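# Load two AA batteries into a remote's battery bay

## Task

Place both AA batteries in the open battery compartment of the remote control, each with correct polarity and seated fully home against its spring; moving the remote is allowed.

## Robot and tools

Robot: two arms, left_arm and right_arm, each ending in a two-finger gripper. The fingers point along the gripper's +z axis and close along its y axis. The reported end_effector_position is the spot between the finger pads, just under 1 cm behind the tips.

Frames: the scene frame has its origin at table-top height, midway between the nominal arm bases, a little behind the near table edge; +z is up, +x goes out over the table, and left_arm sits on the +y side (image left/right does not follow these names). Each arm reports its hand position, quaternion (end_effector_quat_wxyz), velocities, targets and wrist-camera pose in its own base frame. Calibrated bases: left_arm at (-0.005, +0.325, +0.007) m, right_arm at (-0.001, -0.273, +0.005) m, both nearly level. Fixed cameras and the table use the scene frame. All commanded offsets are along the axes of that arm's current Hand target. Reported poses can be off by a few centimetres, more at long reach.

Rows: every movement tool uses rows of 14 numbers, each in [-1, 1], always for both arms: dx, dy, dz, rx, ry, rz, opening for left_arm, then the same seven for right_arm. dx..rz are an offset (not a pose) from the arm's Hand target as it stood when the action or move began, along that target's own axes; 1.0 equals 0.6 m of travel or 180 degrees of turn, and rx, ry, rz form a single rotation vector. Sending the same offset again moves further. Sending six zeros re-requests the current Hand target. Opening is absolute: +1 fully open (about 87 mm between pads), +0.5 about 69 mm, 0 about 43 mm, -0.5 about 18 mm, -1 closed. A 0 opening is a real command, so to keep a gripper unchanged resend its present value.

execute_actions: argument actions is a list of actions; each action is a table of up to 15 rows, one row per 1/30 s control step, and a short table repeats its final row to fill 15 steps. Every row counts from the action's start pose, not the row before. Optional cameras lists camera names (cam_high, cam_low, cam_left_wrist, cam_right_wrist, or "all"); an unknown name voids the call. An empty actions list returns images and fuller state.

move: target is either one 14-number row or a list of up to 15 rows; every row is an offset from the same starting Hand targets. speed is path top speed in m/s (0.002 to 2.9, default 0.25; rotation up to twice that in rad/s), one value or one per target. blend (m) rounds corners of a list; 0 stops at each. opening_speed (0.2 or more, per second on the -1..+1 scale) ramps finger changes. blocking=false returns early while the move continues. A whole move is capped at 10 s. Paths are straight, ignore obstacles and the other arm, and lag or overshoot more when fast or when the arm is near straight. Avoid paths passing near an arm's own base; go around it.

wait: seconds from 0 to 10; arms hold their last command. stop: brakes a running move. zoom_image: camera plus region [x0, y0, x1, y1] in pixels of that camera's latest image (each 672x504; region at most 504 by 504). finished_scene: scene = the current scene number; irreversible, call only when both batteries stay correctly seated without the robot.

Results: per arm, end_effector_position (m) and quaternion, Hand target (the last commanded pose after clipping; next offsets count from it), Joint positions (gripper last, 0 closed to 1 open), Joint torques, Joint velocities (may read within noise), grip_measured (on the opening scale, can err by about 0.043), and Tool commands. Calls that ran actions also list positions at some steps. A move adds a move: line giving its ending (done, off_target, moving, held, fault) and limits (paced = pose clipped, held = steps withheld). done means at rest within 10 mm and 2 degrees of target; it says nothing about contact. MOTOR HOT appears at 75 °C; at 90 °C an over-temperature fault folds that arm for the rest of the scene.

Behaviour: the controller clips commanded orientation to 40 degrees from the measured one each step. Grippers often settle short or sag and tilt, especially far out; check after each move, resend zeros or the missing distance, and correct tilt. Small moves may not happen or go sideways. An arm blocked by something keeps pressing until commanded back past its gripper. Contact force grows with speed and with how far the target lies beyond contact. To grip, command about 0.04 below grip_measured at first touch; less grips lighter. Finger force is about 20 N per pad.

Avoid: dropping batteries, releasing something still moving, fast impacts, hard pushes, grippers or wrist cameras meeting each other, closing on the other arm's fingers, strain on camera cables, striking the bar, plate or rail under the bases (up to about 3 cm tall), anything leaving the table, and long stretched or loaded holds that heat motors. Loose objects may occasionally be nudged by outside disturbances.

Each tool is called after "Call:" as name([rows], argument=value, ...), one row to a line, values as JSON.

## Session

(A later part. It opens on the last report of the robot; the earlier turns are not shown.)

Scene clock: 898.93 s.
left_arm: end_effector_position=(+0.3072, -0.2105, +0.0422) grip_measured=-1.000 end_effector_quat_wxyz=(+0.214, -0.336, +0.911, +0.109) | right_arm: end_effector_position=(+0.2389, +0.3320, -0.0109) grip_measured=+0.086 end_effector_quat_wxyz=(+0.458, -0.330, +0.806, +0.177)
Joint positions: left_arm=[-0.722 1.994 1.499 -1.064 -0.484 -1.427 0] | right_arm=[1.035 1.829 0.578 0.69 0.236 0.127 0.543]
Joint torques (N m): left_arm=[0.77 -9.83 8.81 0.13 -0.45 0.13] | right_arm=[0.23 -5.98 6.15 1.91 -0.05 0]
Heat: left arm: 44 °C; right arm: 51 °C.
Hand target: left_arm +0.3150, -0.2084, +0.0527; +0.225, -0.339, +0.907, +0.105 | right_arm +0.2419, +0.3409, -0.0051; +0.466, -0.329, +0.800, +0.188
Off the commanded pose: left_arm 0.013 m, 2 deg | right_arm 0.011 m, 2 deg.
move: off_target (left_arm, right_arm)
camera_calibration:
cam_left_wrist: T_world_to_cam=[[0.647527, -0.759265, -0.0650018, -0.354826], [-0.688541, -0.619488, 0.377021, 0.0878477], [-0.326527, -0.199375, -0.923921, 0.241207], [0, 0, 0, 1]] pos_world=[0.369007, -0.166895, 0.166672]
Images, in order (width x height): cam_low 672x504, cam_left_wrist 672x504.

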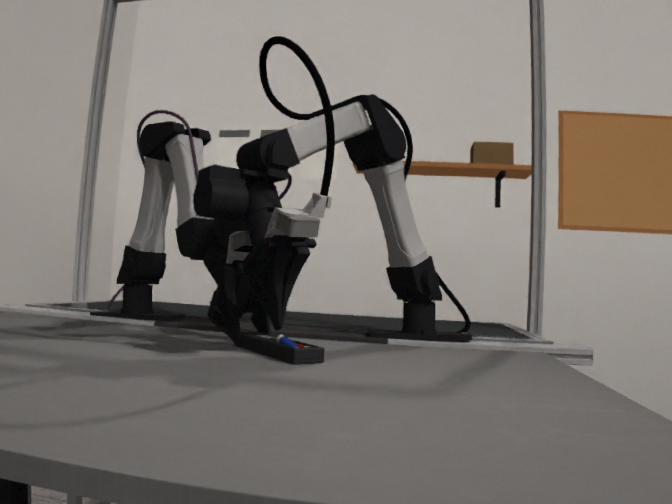

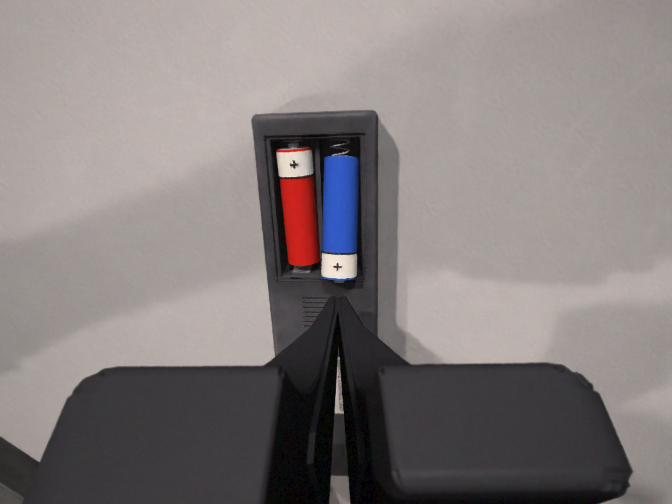

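Call:
move([
  [-0.001, 0, 0.0193, 0, 0, 0, -1, 0, 0, 0, 0, 0, 0, -0.02],
  [-0.0095, 0, 0.088, 0, 0, 0, -1, 0, 0, 0, 0, 0, 0, -0.02],
], speed=0.06, blend=[0.004, 0], cameras=["cam_left_wrist", "cam_low"])

Call:
zoom_image(camera="cam_left_wrist", region=[220, 60, 460, 340])

Call:
zoom_image(camera="cam_low", region=[245, 310, 335, 370])

Scene clock: 908.20 s.
left_arm: end_effector_position=(+0.3373, -0.1865, +0.0287) grip_measured=-1.000 end_effector_quat_wxyz=(+0.239, -0.339, +0.904, +0.102) | right_arm: end_effector_position=(+0.2389, +0.3320, -0.0109) grip_measured=+0.086 end_effector_quat_wxyz=(+0.458, -0.330, +0.806, +0.177)
Joint positions: left_arm=[-0.639 1.994 1.434 -0.914 -0.517 -1.33 0] | right_arm=[1.035 1.829 0.578 0.69 0.236 0.127 0.543]
Joint torques (N m): left_arm=[0.51 -6.15 4.59 0.79 -0.1 0.06] | right_arm=[0.18 -5.97 6.2 1.92 -0.06 0]
Heat: left arm: 44 °C; right arm: 51 °C.
Hand target: left_arm +0.3367, -0.1869, +0.0091; +0.225, -0.339, +0.907, +0.105 | right_arm +0.2419, +0.3409, -0.0051; +0.466, -0.329, +0.800, +0.188
Off the commanded pose: left_arm 0.020 m, 2 deg | right_arm 0.011 m, 2 deg.
move: off_target (left_arm, right_arm)
camera_calibration:
cam_left_wrist: T_world_to_cam=[[0.650228, -0.75898, -0.0339542, -0.358737], [-0.707587, -0.62126, 0.336685, 0.135834], [-0.276632, -0.194896, -0.941005, 0.227809], [0, 0, 0, 1]] pos_world=[0.392394, -0.143487, 0.156455]
Images, in order (width x height): cam_low 672x504, cam_left_wrist 672x504.

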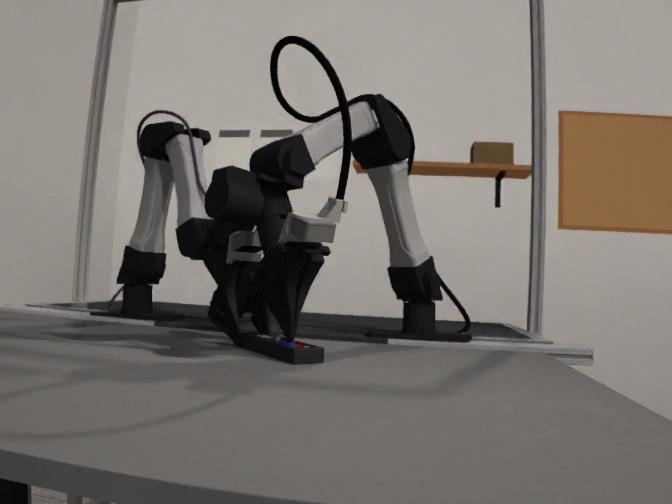

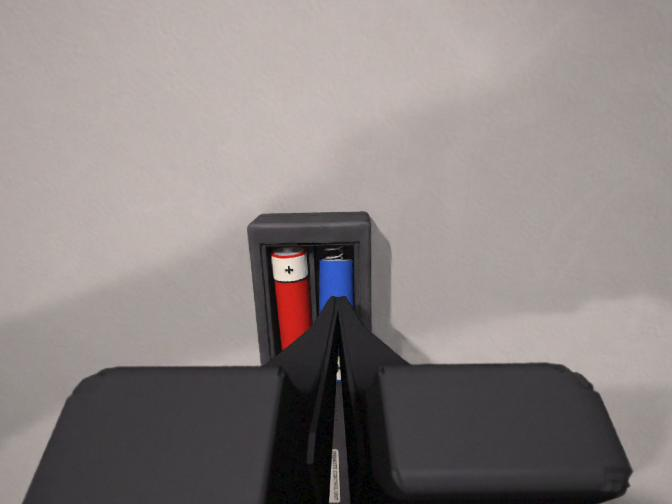

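Scaled by 1.800 from the camera's 672x504 image, which has a finer 960x720 frame.

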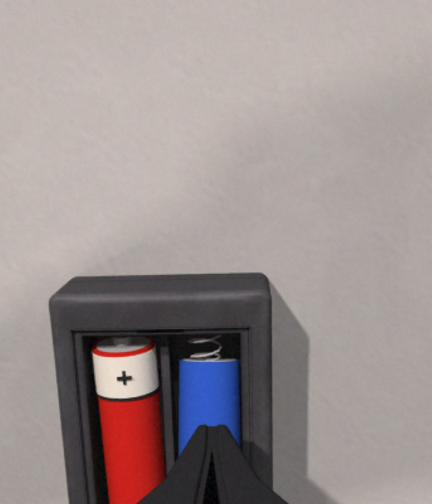

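Scaled by 5.600 from the camera's 672x504 image, which has a finer 960x720 frame.

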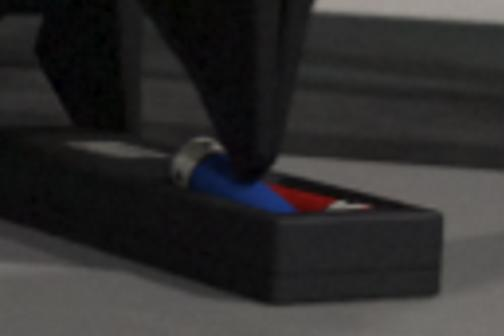

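Call:
move([
  [-0.0235, 0, -0.044, 0, 0, 0, -1, 0, 0, 0, 0, 0, 0, -0.02],
  [0.003, 0.0053, -0.098, 0, 0.155, 0, -0.6, 0, 0, 0, 0, 0, 0, -0.02],
], speed=0.2, blend=[0.01, 0], cameras=["cam_left_wrist", "cam_low"])

Call:
zoom_image(camera="cam_left_wrist", region=[220, 60, 460, 340])

Call:
zoom_image(camera="cam_low", region=[245, 310, 335, 370])

Scene clock: 931.70 s.
left_arm: end_effector_position=(+0.3112, -0.2066, +0.0607) grip_measured=-0.600 end_effector_quat_wxyz=(+0.007, -0.354, +0.935, +0.018) | right_arm: end_effector_position=(+0.2389, +0.3320, -0.0109) grip_measured=+0.086 end_effector_quat_wxyz=(+0.458, -0.330, +0.806, +0.177)
Joint positions: left_arm=[-0.497 2.047 1.66 -1.201 -0.034 -1.222 0.2] | right_arm=[1.035 1.829 0.578 0.69 0.236 0.127 0.543]
Joint torques (N m): left_arm=[0.62 -7.91 8.92 0.03 0.05 0.15] | right_arm=[0.18 -5.96 6.12 1.92 -0.05 0.01]
Heat: left arm: 44 °C; right arm: 51 °C.
Hand target: left_arm +0.3135, -0.2058, +0.0600; +0.000, -0.355, +0.935, +0.020 | right_arm +0.2419, +0.3409, -0.0051; +0.466, -0.329, +0.800, +0.188
Off the commanded pose: left_arm 0.003 m, 1 deg | right_arm 0.011 m, 2 deg.
move: off_target (right_arm)
camera_calibration:
cam_left_wrist: T_world_to_cam=[[0.649379, -0.759841, -0.0307891, -0.356051], [-0.491286, -0.450081, 0.745697, 0.0372526], [-0.580469, -0.469114, -0.665573, 0.267971], [0, 0, 0, 1]] pos_world=[0.405062, -0.128066, 0.139612]
Images, in order (width x height): cam_low 672x504, cam_left_wrist 672x504.

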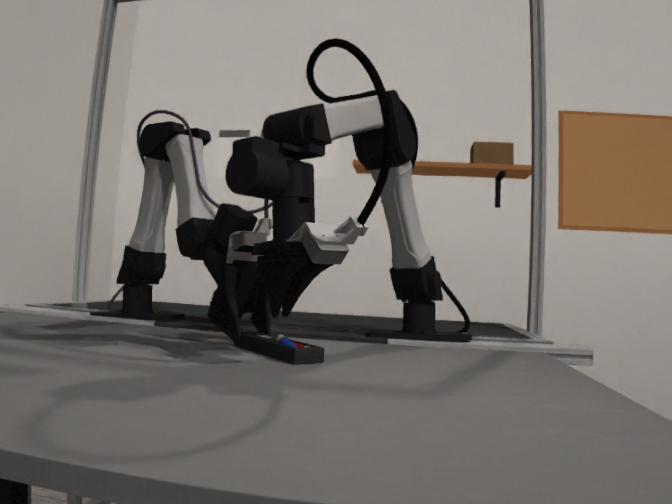

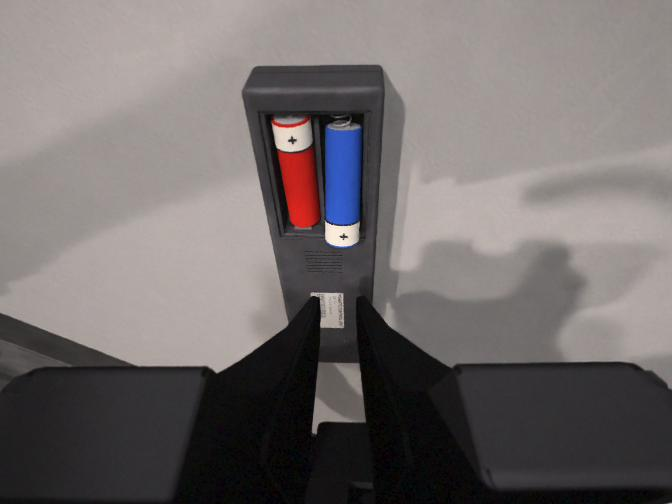

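Scaled by 1.800 from the camera's 672x504 image, which has a finer 960x720 frame.

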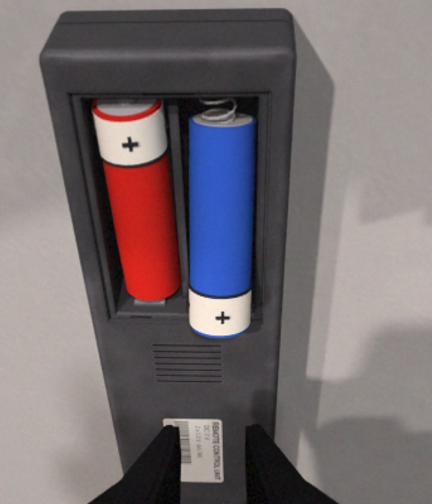

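Scaled by 5.600 from the camera's 672x504 image, which has a finer 960x720 frame.

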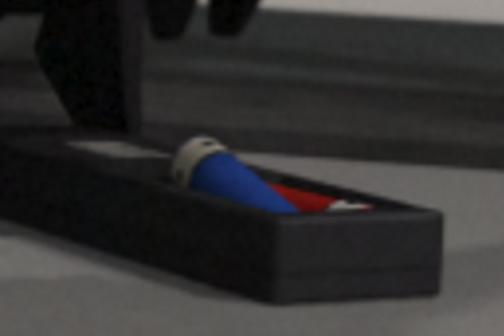

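Call:
move(target=[-0.0083, -0.0012, 0.0475, 0, 0, 0, -0.5, 0, 0, 0, 0, 0, 0, -0.02], speed=0.12, cameras=["cam_left_wrist", "cam_low"])

Call:
zoom_image(camera="cam_left_wrist", region=[220, 200, 460, 480])

Call:
zoom_image(camera="cam_low", region=[245, 310, 335, 370])

Scene clock: 950.67 s.
left_arm: end_effector_position=(+0.3132, -0.2026, +0.0380) grip_measured=-0.500 end_effector_quat_wxyz=(+0.002, -0.353, +0.935, +0.023) | right_arm: end_effector_position=(+0.2389, +0.3320, -0.0109) grip_measured=+0.086 end_effector_quat_wxyz=(+0.458, -0.330, +0.806, +0.177)
Joint positions: left_arm=[-0.486 2.079 1.615 -1.139 -0.034 -1.209 0.25] | right_arm=[1.035 1.829 0.578 0.69 0.236 0.127 0.543]
Joint torques (N m): left_arm=[0.76 -8.36 6.17 0.38 0.04 0.14] | right_arm=[0.21 -5.97 6.12 1.91 -0.06 0.01]
Heat: left arm: 45 °C; right arm: 51 °C.
Hand target: left_arm +0.3172, -0.2020, +0.0316; +0.000, -0.355, +0.935, +0.020 | right_arm +0.2419, +0.3409, -0.0051; +0.466, -0.329, +0.800, +0.188
Off the commanded pose: left_arm 0.008 m, 0 deg | right_arm 0.011 m, 2 deg.
move: off_target (right_arm)
camera_calibration:
cam_left_wrist: T_world_to_cam=[[0.647402, -0.7608, -0.045328, -0.354014], [-0.48167, -0.454518, 0.749271, 0.052981], [-0.590648, -0.463246, -0.66071, 0.260113], [0, 0, 0, 1]] pos_world=[0.408344, -0.124757, 0.116115]
Images, in order (width x height): cam_low 672x504, cam_left_wrist 672x504.

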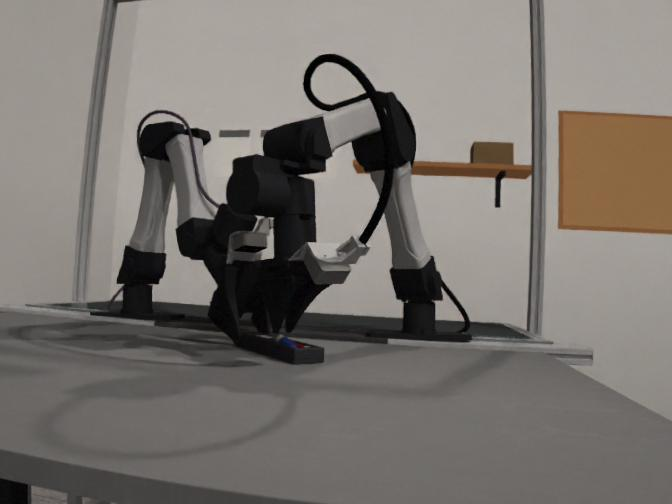

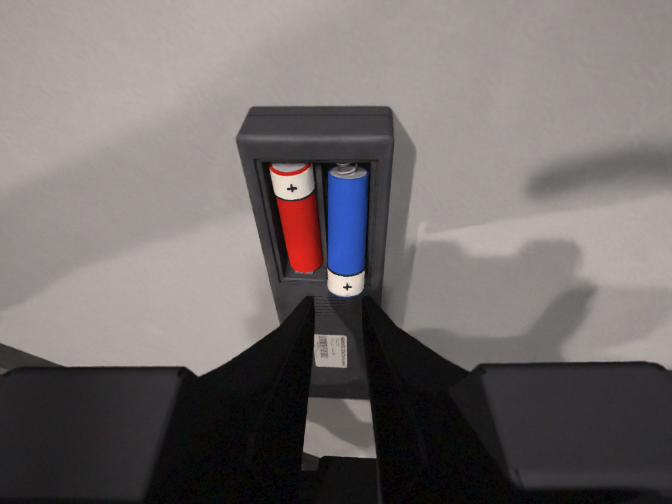

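Scaled by 1.800 from the camera's 672x504 image, which has a finer 960x720 frame.

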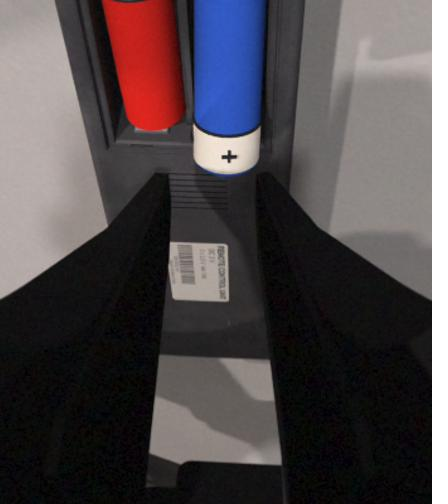

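Scaled by 5.600 from the camera's 672x504 image, which has a finer 960x720 frame.

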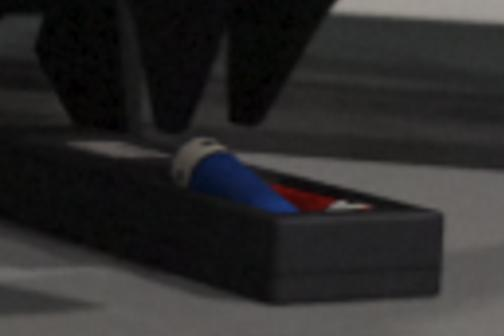

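Call:
move(target=[-0.001, -0.0038, 0.015, 0, 0, 0, -0.5, 0, 0, 0, 0, 0, 0, -0.02], speed=0.1, cameras=["cam_left_wrist", "cam_low"])

Call:
zoom_image(camera="cam_left_wrist", region=[220, 200, 460, 480])

Call:
zoom_image(camera="cam_low", region=[245, 310, 335, 370])

Scene clock: 960.40 s.
left_arm: end_effector_position=(+0.3156, -0.2039, +0.0299) grip_measured=-0.500 end_effector_quat_wxyz=(+0.003, -0.353, +0.935, +0.022) | right_arm: end_effector_position=(+0.2389, +0.3320, -0.0109) grip_measured=+0.086 end_effector_quat_wxyz=(+0.458, -0.330, +0.806, +0.177)
Joint positions: left_arm=[-0.486 2.094 1.605 -1.111 -0.034 -1.209 0.25] | right_arm=[1.035 1.829 0.578 0.69 0.236 0.127 0.543]
Joint torques (N m): left_arm=[0.77 -8.31 6.05 0.39 0.03 0.14] | right_arm=[0.18 -5.94 6.13 1.91 -0.04 0.01]
Heat: left arm: 46 °C; right arm: 51 °C.
Hand target: left_arm +0.3191, -0.2029, +0.0225; +0.000, -0.355, +0.935, +0.020 | right_arm +0.2419, +0.3409, -0.0051; +0.466, -0.329, +0.800, +0.188
Off the commanded pose: left_arm 0.008 m, 0 deg | right_arm 0.011 m, 2 deg.
move: off_target (right_arm)
camera_calibration:
cam_left_wrist: T_world_to_cam=[[0.647575, -0.760815, -0.0425109, -0.357095], [-0.483635, -0.453481, 0.748633, 0.0604968], [-0.588849, -0.464237, -0.66162, 0.254806], [0, 0, 0, 1]] pos_world=[0.410547, -0.125958, 0.108115]
Images, in order (width x height): cam_low 672x504, cam_left_wrist 672x504.

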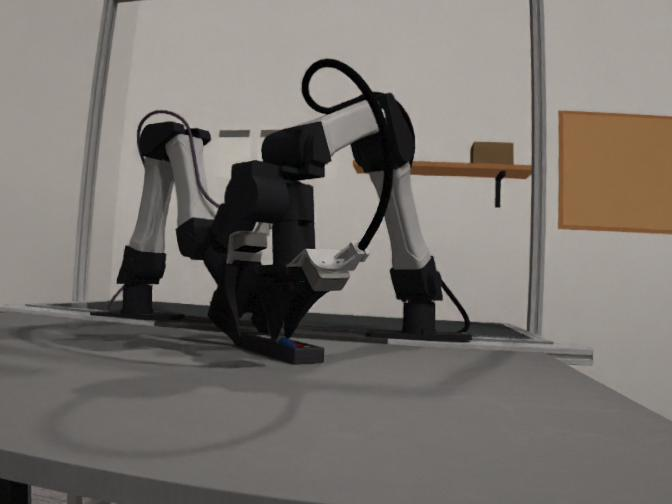

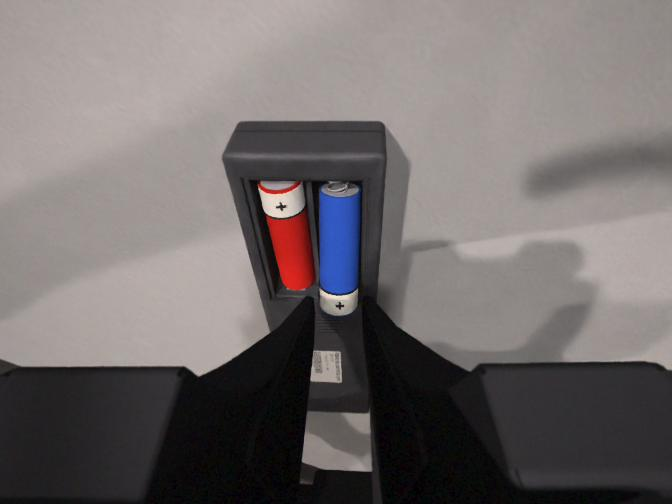

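Scaled by 1.800 from the camera's 672x504 image, which has a finer 960x720 frame.

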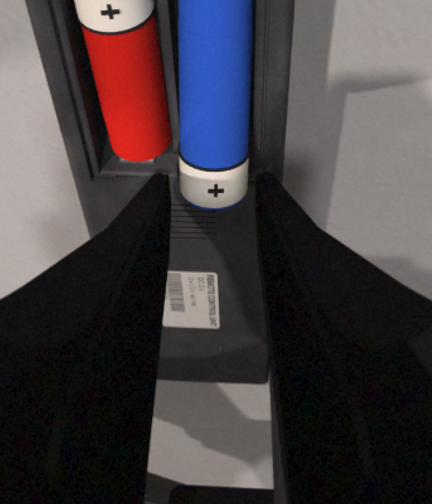

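Scaled by 5.600 from the camera's 672x504 image, which has a finer 960x720 frame.

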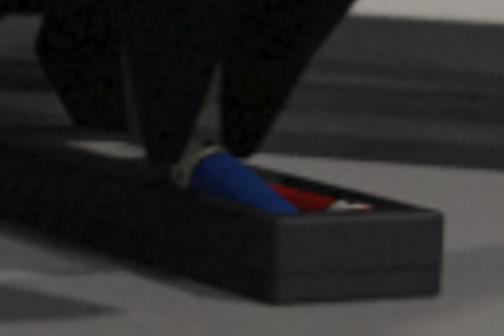

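Call:
move([
  [0, 0, 0, 0, 0, 0, -0.78, 0, 0, 0, 0, 0, 0, -0.02],
  [-0.035, 0, 0, 0, 0, 0, -0.78, 0, 0, 0, 0, 0, 0, -0.02],
  [-0.042, 0, 0.042, 0, 0, 0, -0.78, 0, 0, 0, 0, 0, 0, -0.02],
], speed=0.07, blend=[0, 0.01, 0], opening_speed=0.8, cameras=["cam_left_wrist", "cam_low"])

Call:
zoom_image(camera="cam_left_wrist", region=[220, 160, 460, 440])

Call:
zoom_image(camera="cam_low", region=[245, 310, 335, 370])

Scene clock: 969.90 s.
left_arm: end_effector_position=(+0.3171, -0.2011, +0.0235) grip_measured=-0.642 end_effector_quat_wxyz=(-0.035, -0.349, +0.937, +0.000) | right_arm: end_effector_position=(+0.2390, +0.3322, -0.0108) grip_measured=+0.086 end_effector_quat_wxyz=(+0.458, -0.330, +0.806, +0.178)
Joint positions: left_arm=[-0.44 2.124 1.61 -1.105 0.05 -1.152 0.179] | right_arm=[1.035 1.83 0.578 0.691 0.236 0.127 0.543]
Joint torques (N m): left_arm=[2 -6.42 4.98 0.93 -0.77 0.17] | right_arm=[0.18 -6.01 6.11 1.9 -0.05 0.01]
Heat: left arm: 45 °C; right arm: 51 °C.
Hand target: left_arm +0.3376, -0.1853, -0.0023; +0.000, -0.355, +0.935, +0.020 | right_arm +0.2419, +0.3409, -0.0051; +0.466, -0.329, +0.800, +0.188
Off the commanded pose: left_arm 0.037 m, 5 deg | right_arm 0.011 m, 2 deg.
move: off_target (left_arm, right_arm)
camera_calibration:
cam_left_wrist: T_world_to_cam=[[0.639077, -0.768713, -0.0257135, -0.355448], [-0.444305, -0.396254, 0.803477, 0.0649023], [-0.627832, -0.502059, -0.59478, 0.255928], [0, 0, 0, 1]] pos_world=[0.416675, -0.119029, 0.0909335]
Images, in order (width x height): cam_low 672x504, cam_left_wrist 672x504.

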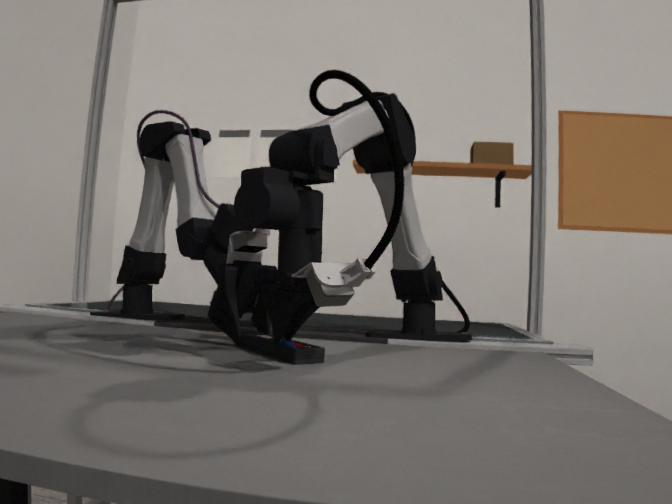

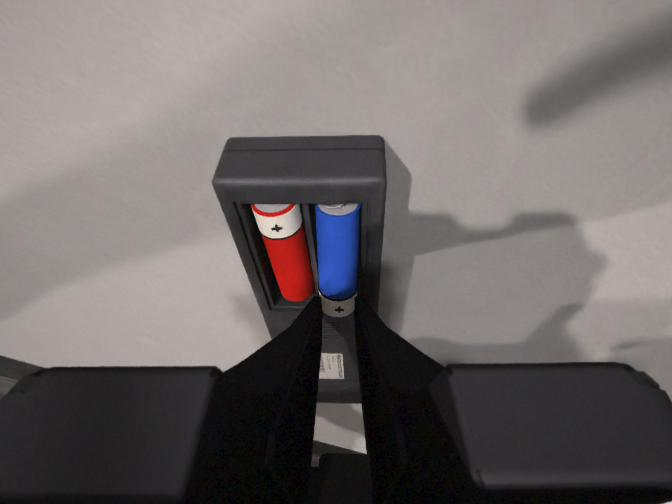

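Scaled by 1.800 from the camera's 672x504 image, which has a finer 960x720 frame.

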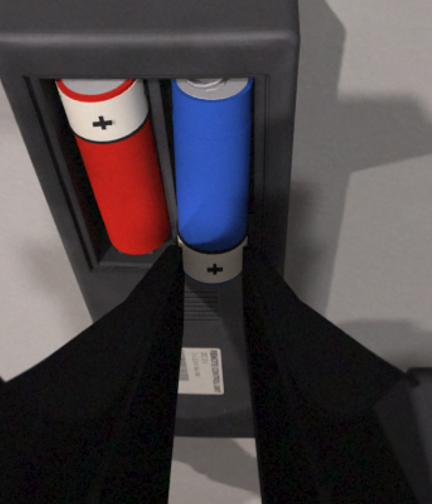

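Scaled by 5.600 from the camera's 672x504 image, which has a finer 960x720 frame.

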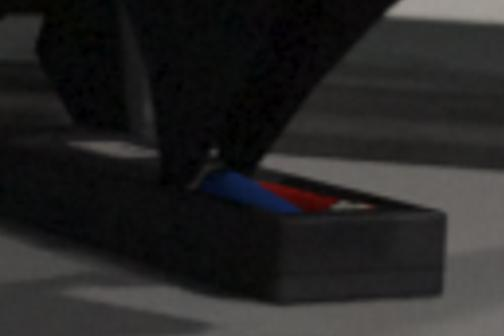

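Call:
move([
  [0.035, 0, -0.037, 0, 0, 0, -0.78, 0, 0, 0, 0, 0, 0, -0.02],
  [0.035, 0, -0.037, 0, 0, 0, -0.5, 0, 0, 0, 0, 0, 0, -0.02],
  [0.035, 0, -0.06, 0, 0, 0, -0.5, 0, 0, 0, 0, 0, 0, -0.02],
], speed=0.1, opening_speed=0.8, cameras=["cam_left_wrist", "cam_low"])

Call:
zoom_image(camera="cam_left_wrist", region=[220, 160, 460, 440])

Call:
zoom_image(camera="cam_low", region=[245, 310, 335, 370])

Scene clock: 988.37 s.
left_arm: end_effector_position=(+0.3145, -0.2008, +0.0253) grip_measured=-0.500 end_effector_quat_wxyz=(-0.019, -0.350, +0.936, +0.022) | right_arm: end_effector_position=(+0.2389, +0.3322, -0.0109) grip_measured=+0.086 end_effector_quat_wxyz=(+0.458, -0.330, +0.806, +0.178)
Joint positions: left_arm=[-0.466 2.12 1.618 -1.127 -0.003 -1.181 0.25] | right_arm=[1.035 1.83 0.578 0.691 0.236 0.127 0.543]
Joint torques (N m): left_arm=[-0.21 -10.71 8.47 0.08 -0.25 -0.06] | right_arm=[0.17 -5.97 6.13 1.9 -0.05 0.01]
Heat: left arm: 45 °C; right arm: 51 °C.
Hand target: left_arm +0.3224, -0.2005, +0.0333; +0.000, -0.355, +0.935, +0.020 | right_arm +0.2419, +0.3409, -0.0051; +0.466, -0.329, +0.800, +0.188
Off the commanded pose: left_arm 0.011 m, 2 deg | right_arm 0.011 m, 2 deg.
move: off_target (left_arm, right_arm); target 2's new opening was sent with left_arm's hand 0.008 m and 3 deg from that target
camera_calibration:
cam_left_wrist: T_world_to_cam=[[0.640133, -0.76614, -0.0570841, -0.352502], [-0.455876, -0.438603, 0.774471, 0.0583446], [-0.61839, -0.469741, -0.630029, 0.259942], [0, 0, 0, 1]] pos_world=[0.412992, -0.12237, 0.0984626]
Images, in order (width x height): cam_low 672x504, cam_left_wrist 672x504.

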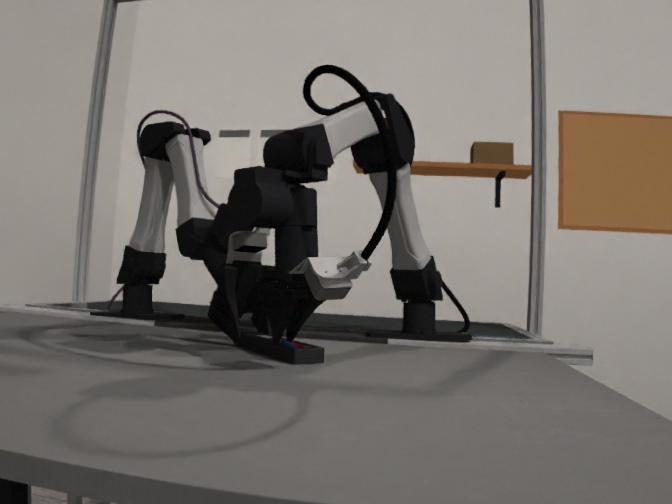

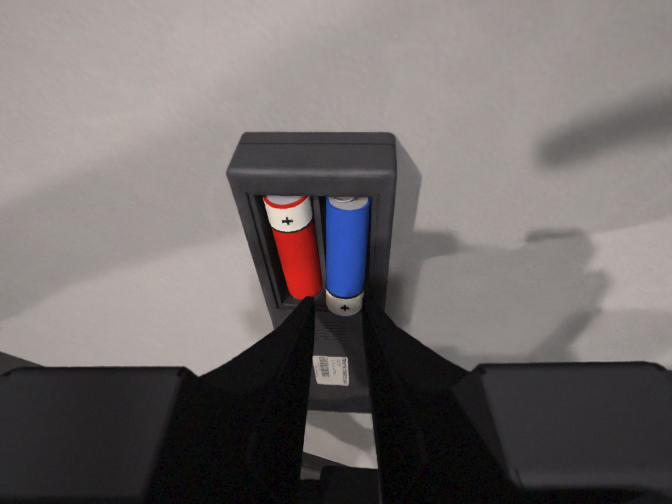

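Scaled by 1.800 from the camera's 672x504 image, which has a finer 960x720 frame.

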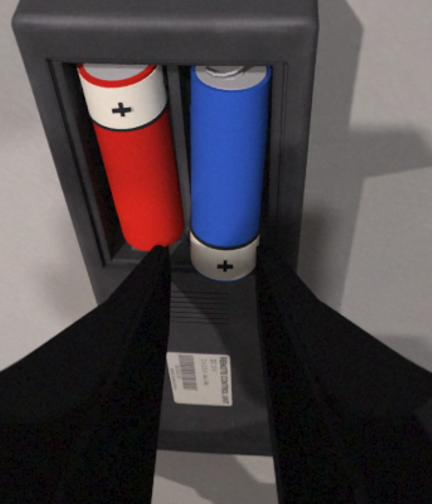

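Scaled by 5.600 from the camera's 672x504 image, which has a finer 960x720 frame.

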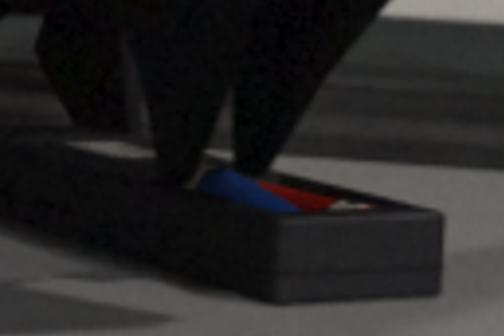

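Call:
move([
  [0, -0.0035, -0.0117, 0, 0, 0, -0.5, 0, 0, 0, 0, 0, 0, -0.02],
  [0, -0.0035, -0.0117, 0, 0, 0, -0.66, 0, 0, 0, 0, 0, 0, -0.02],
  [0, -0.0035, 0.034, 0, 0, 0, -0.66, 0, 0, 0, 0, 0, 0, -0.02],
  [0, -0.0035, 0.034, 0, 0, 0, -0.95, 0, 0, 0, 0, 0, 0, -0.02],
  [-0.06, -0.0035, 0.04, 0, 0, 0, -0.95, 0, 0, 0, 0, 0, 0, -0.02],
], speed=[0.1, 0.1, 0.06, 0.06, 0.06], cameras=["cam_left_wrist", "cam_low"])

Call:
zoom_image(camera="cam_left_wrist", region=[220, 160, 460, 440])

Call:
zoom_image(camera="cam_low", region=[245, 310, 335, 370])

Scene clock: 1000.97 s.
left_arm: end_effector_position=(+0.3371, -0.1843, +0.0243) grip_measured=-0.949 end_effector_quat_wxyz=(-0.016, -0.351, +0.936, +0.009) | right_arm: end_effector_position=(+0.2389, +0.3322, -0.0109) grip_measured=+0.086 end_effector_quat_wxyz=(+0.458, -0.330, +0.806, +0.178)
Joint positions: left_arm=[-0.399 2.15 1.663 -1.118 0.009 -1.117 0.025] | right_arm=[1.035 1.83 0.578 0.691 0.236 0.127 0.543]
Joint torques (N m): left_arm=[1.01 -7.01 7.66 0.53 -0.4 0.11] | right_arm=[0.23 -5.98 6.19 1.9 -0.05 0.03]
Heat: left arm: 47 °C; right arm: 51 °C.
Hand target: left_arm +0.3505, -0.1773, +0.0098; +0.000, -0.355, +0.935, +0.020 | right_arm +0.2419, +0.3409, -0.0051; +0.466, -0.329, +0.800, +0.188
Off the commanded pose: left_arm 0.021 m, 2 deg | right_arm 0.011 m, 2 deg.
move: off_target (left_arm, right_arm); target 4's new opening was sent with left_arm's hand 0.013 m and 1 deg from that target
camera_calibration:
cam_left_wrist: T_world_to_cam=[[0.64386, -0.76458, -0.0293648, -0.356085], [-0.465756, -0.422088, 0.777761, 0.0829223], [-0.607055, -0.487092, -0.627873, 0.273983], [0, 0, 0, 1]] pos_world=[0.434213, -0.1038, 0.0970764]
Images, in order (width x height): cam_low 672x504, cam_left_wrist 672x504.

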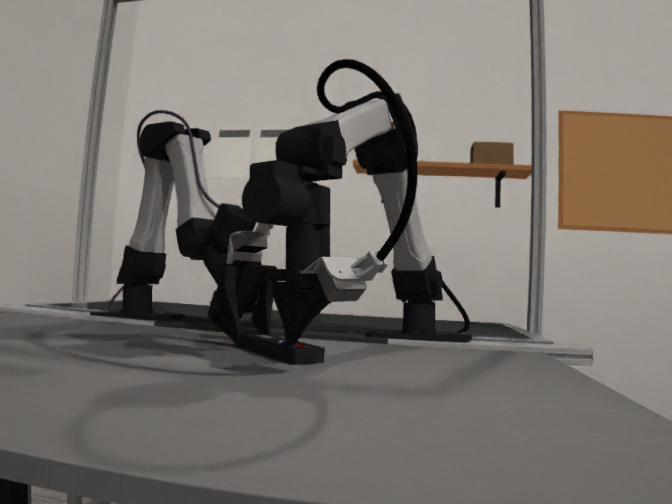

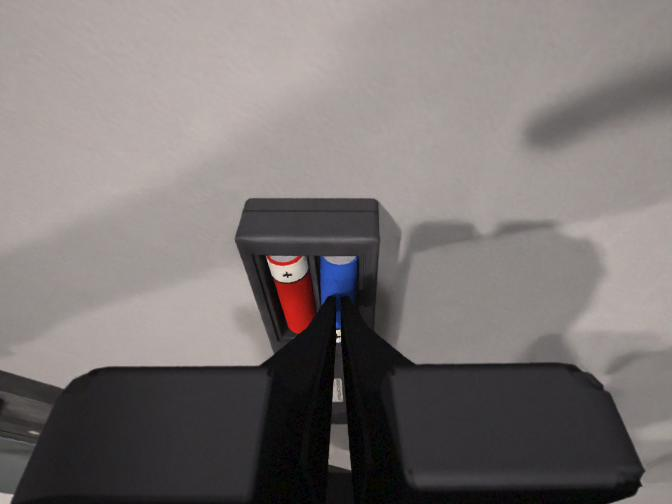

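Scaled by 1.800 from the camera's 672x504 image, which has a finer 960x720 frame.

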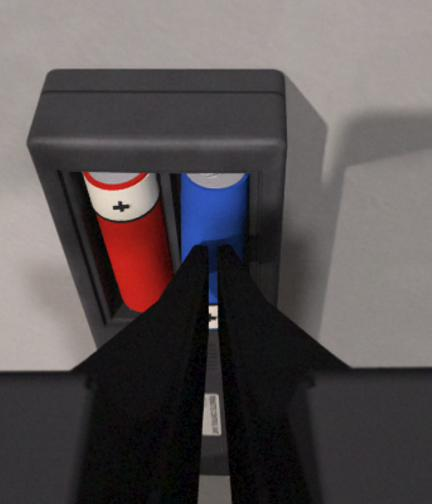

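Scaled by 5.600 from the camera's 672x504 image, which has a finer 960x720 frame.

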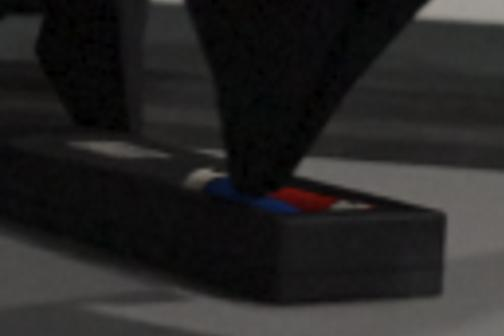

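Call:
move([
  [0, 0, -0.042, 0, 0, 0, -0.95, 0, 0, 0, 0, 0, 0, -0.02],
  [0.0717, 0.006, -0.07, 0, 0, 0, -1, 0, 0, 0, 0, 0, 0, -0.02],
], speed=0.2, blend=[0.01, 0], cameras=["cam_left_wrist", "cam_low"])

Call:
zoom_image(camera="cam_left_wrist", region=[220, 100, 460, 380])

Call:
zoom_image(camera="cam_low", region=[245, 310, 335, 370])

Scene clock: 1015.67 s.
left_arm: end_effector_position=(+0.3147, -0.2100, +0.0331) grip_measured=-1.000 end_effector_quat_wxyz=(-0.015, -0.346, +0.938, +0.028) | right_arm: end_effector_position=(+0.2389, +0.3322, -0.0109) grip_measured=+0.086 end_effector_quat_wxyz=(+0.458, -0.330, +0.806, +0.178)
Joint positions: left_arm=[-0.492 2.133 1.673 -1.172 -0.014 -1.2 0] | right_arm=[1.035 1.83 0.578 0.691 0.236 0.127 0.543]
Joint torques (N m): left_arm=[0.68 -13.94 6.09 -0.04 -0.15 -0.02] | right_arm=[0.2 -6.04 6.15 1.9 -0.05 0.02]
Heat: left arm: 46 °C; right arm: 51 °C.
Hand target: left_arm +0.3165, -0.2048, +0.0513; +0.000, -0.355, +0.935, +0.020 | right_arm +0.2419, +0.3409, -0.0051; +0.466, -0.329, +0.800, +0.188
Off the commanded pose: left_arm 0.019 m, 2 deg | right_arm 0.011 m, 2 deg.
move: off_target (left_arm, right_arm); target 2's new opening was sent with left_arm's hand 0.019 m and 2 deg from that target
camera_calibration:
cam_left_wrist: T_world_to_cam=[[0.634782, -0.769985, -0.0646052, -0.358198], [-0.461008, -0.444502, 0.768043, 0.0489124], [-0.620099, -0.457756, -0.637131, 0.263927], [0, 0, 0, 1]] pos_world=[0.413587, -0.133251, 0.107448]
Images, in order (width x height): cam_low 672x504, cam_left_wrist 672x504.

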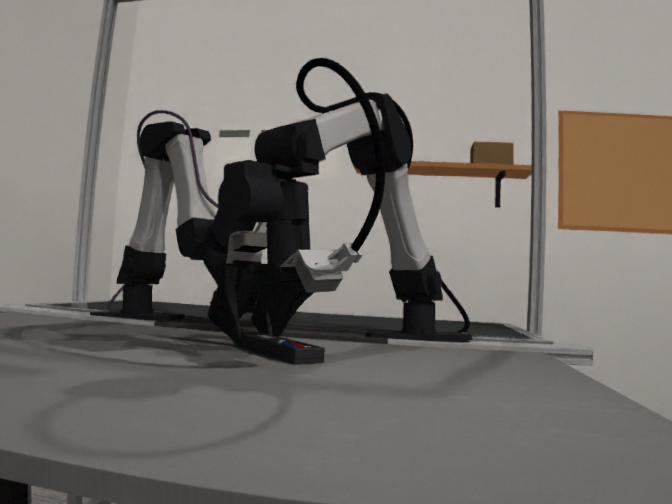

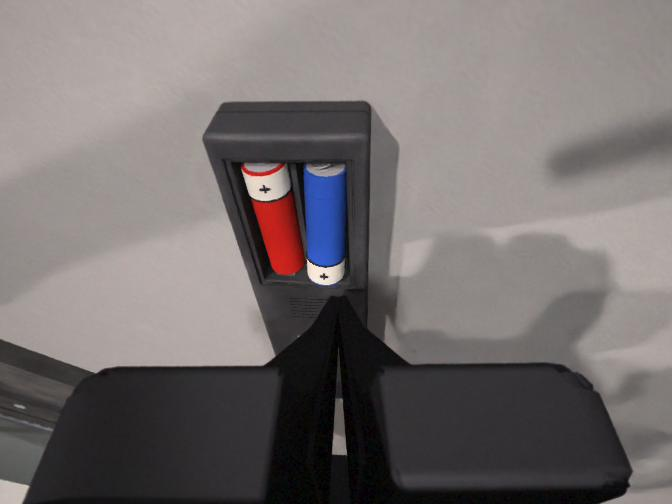

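Scaled by 1.800 from the camera's 672x504 image, which has a finer 960x720 frame.

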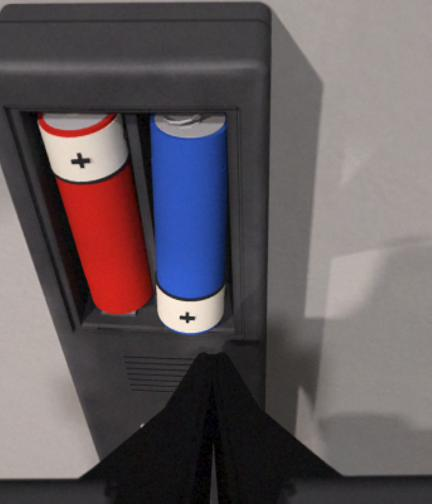

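Scaled by 5.600 from the camera's 672x504 image, which has a finer 960x720 frame.

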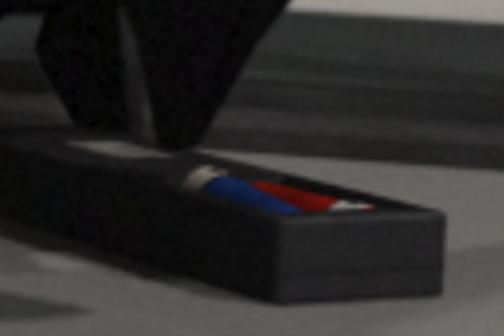

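Call:
move([
  [-0.0075, 0.008, 0.015, 0, 0, 0, -1, 0, 0, 0, 0, 0, 0, -0.02],
], speed=0.1, cameras=["cam_left_wrist"])

Call:
zoom_image(camera="cam_left_wrist", region=[220, 100, 460, 380])

Scene clock: 1021.83 s.
left_arm: end_effector_position=(+0.3070, -0.2006, +0.0275) grip_measured=-1.000 end_effector_quat_wxyz=(-0.027, -0.352, +0.935, +0.039) | right_arm: end_effector_position=(+0.2389, +0.3322, -0.0109) grip_measured=+0.086 end_effector_quat_wxyz=(+0.458, -0.330, +0.806, +0.178)
Joint positions: left_arm=[-0.479 2.125 1.633 -1.172 -0.013 -1.2 0] | right_arm=[1.035 1.83 0.578 0.691 0.236 0.127 0.543]
Joint torques (N m): left_arm=[0.87 -13.67 5.76 0.27 -0.18 0.12] | right_arm=[0.23 -5.97 6.15 1.89 -0.07 0.02]
Heat: left arm: 47 °C; right arm: 51 °C.
Hand target: left_arm +0.3165, -0.1979, +0.0426; +0.000, -0.355, +0.935, +0.020 | right_arm +0.2419, +0.3409, -0.0051; +0.466, -0.329, +0.800, +0.188
Off the commanded pose: left_arm 0.018 m, 4 deg | right_arm 0.011 m, 2 deg.
move: off_target (left_arm, right_arm)
camera_calibration:
cam_left_wrist: T_world_to_cam=[[0.64219, -0.760793, -0.09373, -0.346029], [-0.433012, -0.460942, 0.774618, 0.0418121], [-0.632528, -0.456866, -0.625445, 0.263618], [0, 0, 0, 1]] pos_world=[0.407068, -0.123545, 0.100057]
Images, in order (width x height): cam_left_wrist 672x504.

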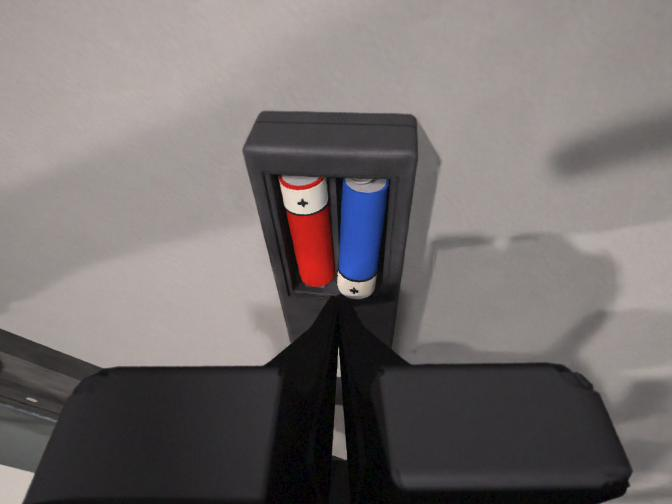

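Scaled by 1.800 from the camera's 672x504 image, which has a finer 960x720 frame.

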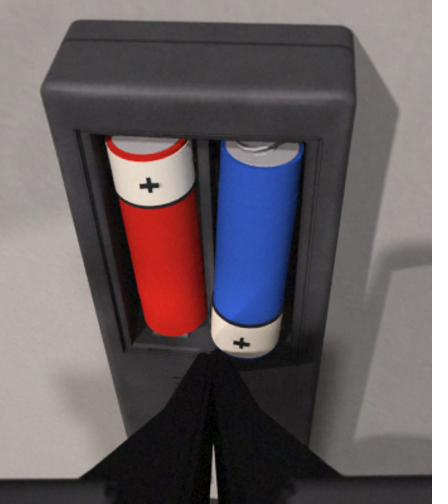

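Call:
move([
  [-0.005, -0.008, -0.015, 0, 0, 0, -1, 0, 0, 0, 0, 0, 0, -0.02],
  [-0.008, -0.0095, -0.003, 0, 0, 0, -1, 0, 0, 0, 0, 0, 0, -0.02],
], speed=0.1, cameras=["cam_left_wrist"])

Call:
zoom_image(camera="cam_left_wrist", region=[220, 100, 460, 380])

Scene clock: 1035.70 s.
left_arm: end_effector_position=(+0.3155, -0.2020, +0.0339) grip_measured=-1.000 end_effector_quat_wxyz=(-0.018, -0.354, +0.935, +0.029) | right_arm: end_effector_position=(+0.2389, +0.3322, -0.0109) grip_measured=+0.086 end_effector_quat_wxyz=(+0.458, -0.330, +0.806, +0.178)
Joint positions: left_arm=[-0.472 2.125 1.663 -1.176 -0.013 -1.195 0] | right_arm=[1.035 1.83 0.578 0.691 0.236 0.127 0.543]
Joint torques (N m): left_arm=[0.8 -11.7 7.5 0.16 -0.18 0.15] | right_arm=[0.17 -6.02 6.12 1.9 -0.06 0.03]
Heat: left arm: 53 °C; right arm: 51 °C.
Hand target: left_arm +0.3240, -0.1990, +0.0442; +0.000, -0.355, +0.935, +0.020 | right_arm +0.2419, +0.3409, -0.0051; +0.466, -0.329, +0.800, +0.188
Off the commanded pose: left_arm 0.014 m, 2 deg | right_arm 0.011 m, 2 deg.
move: off_target (left_arm, right_arm)
camera_calibration:
cam_left_wrist: T_world_to_cam=[[0.646103, -0.760002, -0.0703456, -0.353845], [-0.449236, -0.453177, 0.769946, 0.0467543], [-0.61704, -0.465863, -0.634219, 0.265902], [0, 0, 0, 1]] pos_world=[0.413696, -0.123861, 0.107751]
Images, in order (width x height): cam_left_wrist 672x504.

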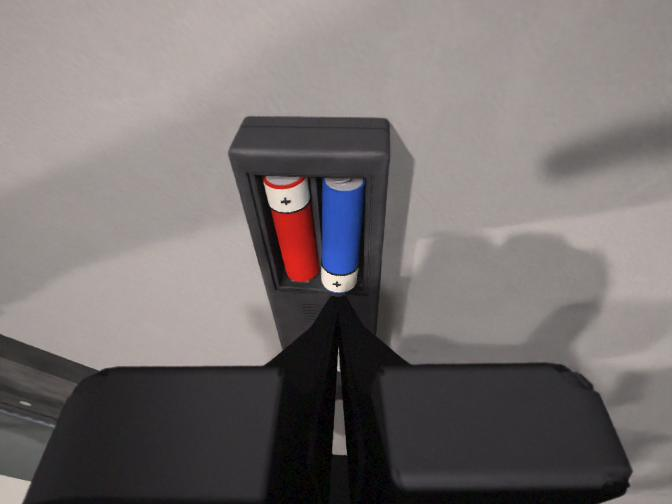

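Scaled by 1.800 from the camera's 672x504 image, which has a finer 960x720 frame.

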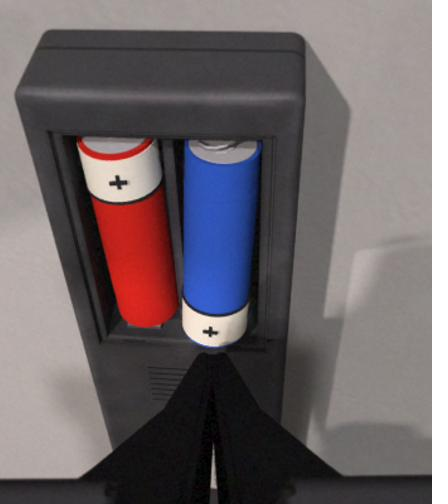

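Call:
move(target=[-0.004, 0, 0.083, 0, 0, 0, -1, 0, 0, 0, 0, 0, 0, -0.02], speed=0.06, cameras=["cam_left_wrist", "cam_low"])

Call:
zoom_image(camera="cam_left_wrist", region=[220, 100, 460, 380])

Call:
zoom_image(camera="cam_low", region=[245, 310, 335, 370])

Scene clock: 1042.17 s.
left_arm: end_effector_position=(+0.3150, -0.2020, +0.0249) grip_measured=-1.000 end_effector_quat_wxyz=(-0.019, -0.352, +0.936, +0.006) | right_arm: end_effector_position=(+0.2389, +0.3322, -0.0109) grip_measured=+0.086 end_effector_quat_wxyz=(+0.458, -0.330, +0.806, +0.178)
Joint positions: left_arm=[-0.458 2.101 1.587 -1.091 0.019 -1.177 0] | right_arm=[1.035 1.83 0.578 0.691 0.236 0.127 0.543]
Joint torques (N m): left_arm=[0.38 -6.17 2.4 1.09 -0.48 0.06] | right_arm=[0.27 -5.97 6.13 1.89 -0.05 0.02]
Heat: left arm: 53 °C; right arm: 51 °C.
Hand target: left_arm +0.3250, -0.1954, -0.0056; +0.000, -0.355, +0.935, +0.020 | right_arm +0.2420, +0.3409, -0.0051; +0.466, -0.329, +0.800, +0.188
Off the commanded pose: left_arm 0.033 m, 3 deg | right_arm 0.011 m, 2 deg.
move: off_target (left_arm, right_arm)
camera_calibration:
cam_left_wrist: T_world_to_cam=[[0.644596, -0.764057, -0.0266972, -0.355509], [-0.462, -0.417114, 0.78267, 0.0643336], [-0.60914, -0.492172, -0.621864, 0.251712], [0, 0, 0, 1]] pos_world=[0.41221, -0.120909, 0.0966875]
Images, in order (width x height): cam_low 672x504, cam_left_wrist 672x504.

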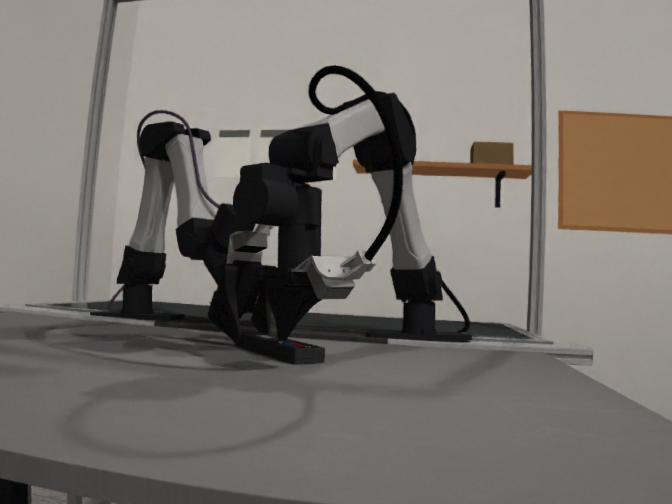

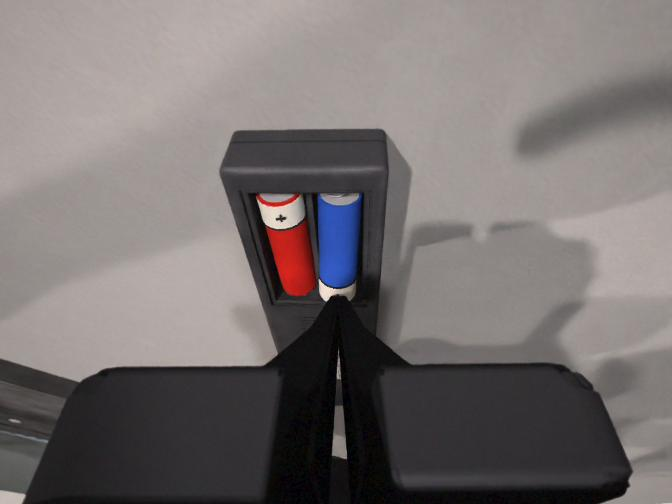

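Scaled by 1.800 from the camera's 672x504 image, which has a finer 960x720 frame.

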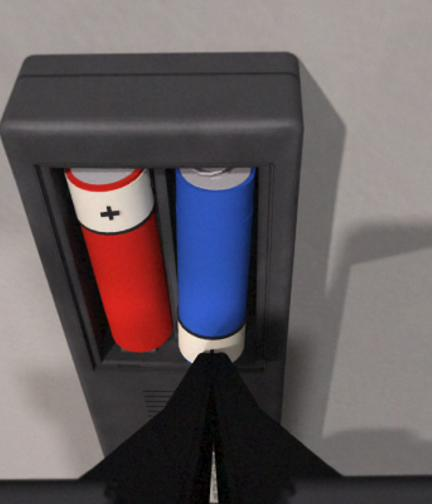

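Scaled by 5.600 from the camera's 672x504 image, which has a finer 960x720 frame.

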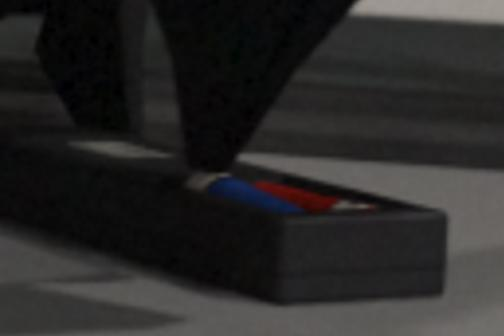

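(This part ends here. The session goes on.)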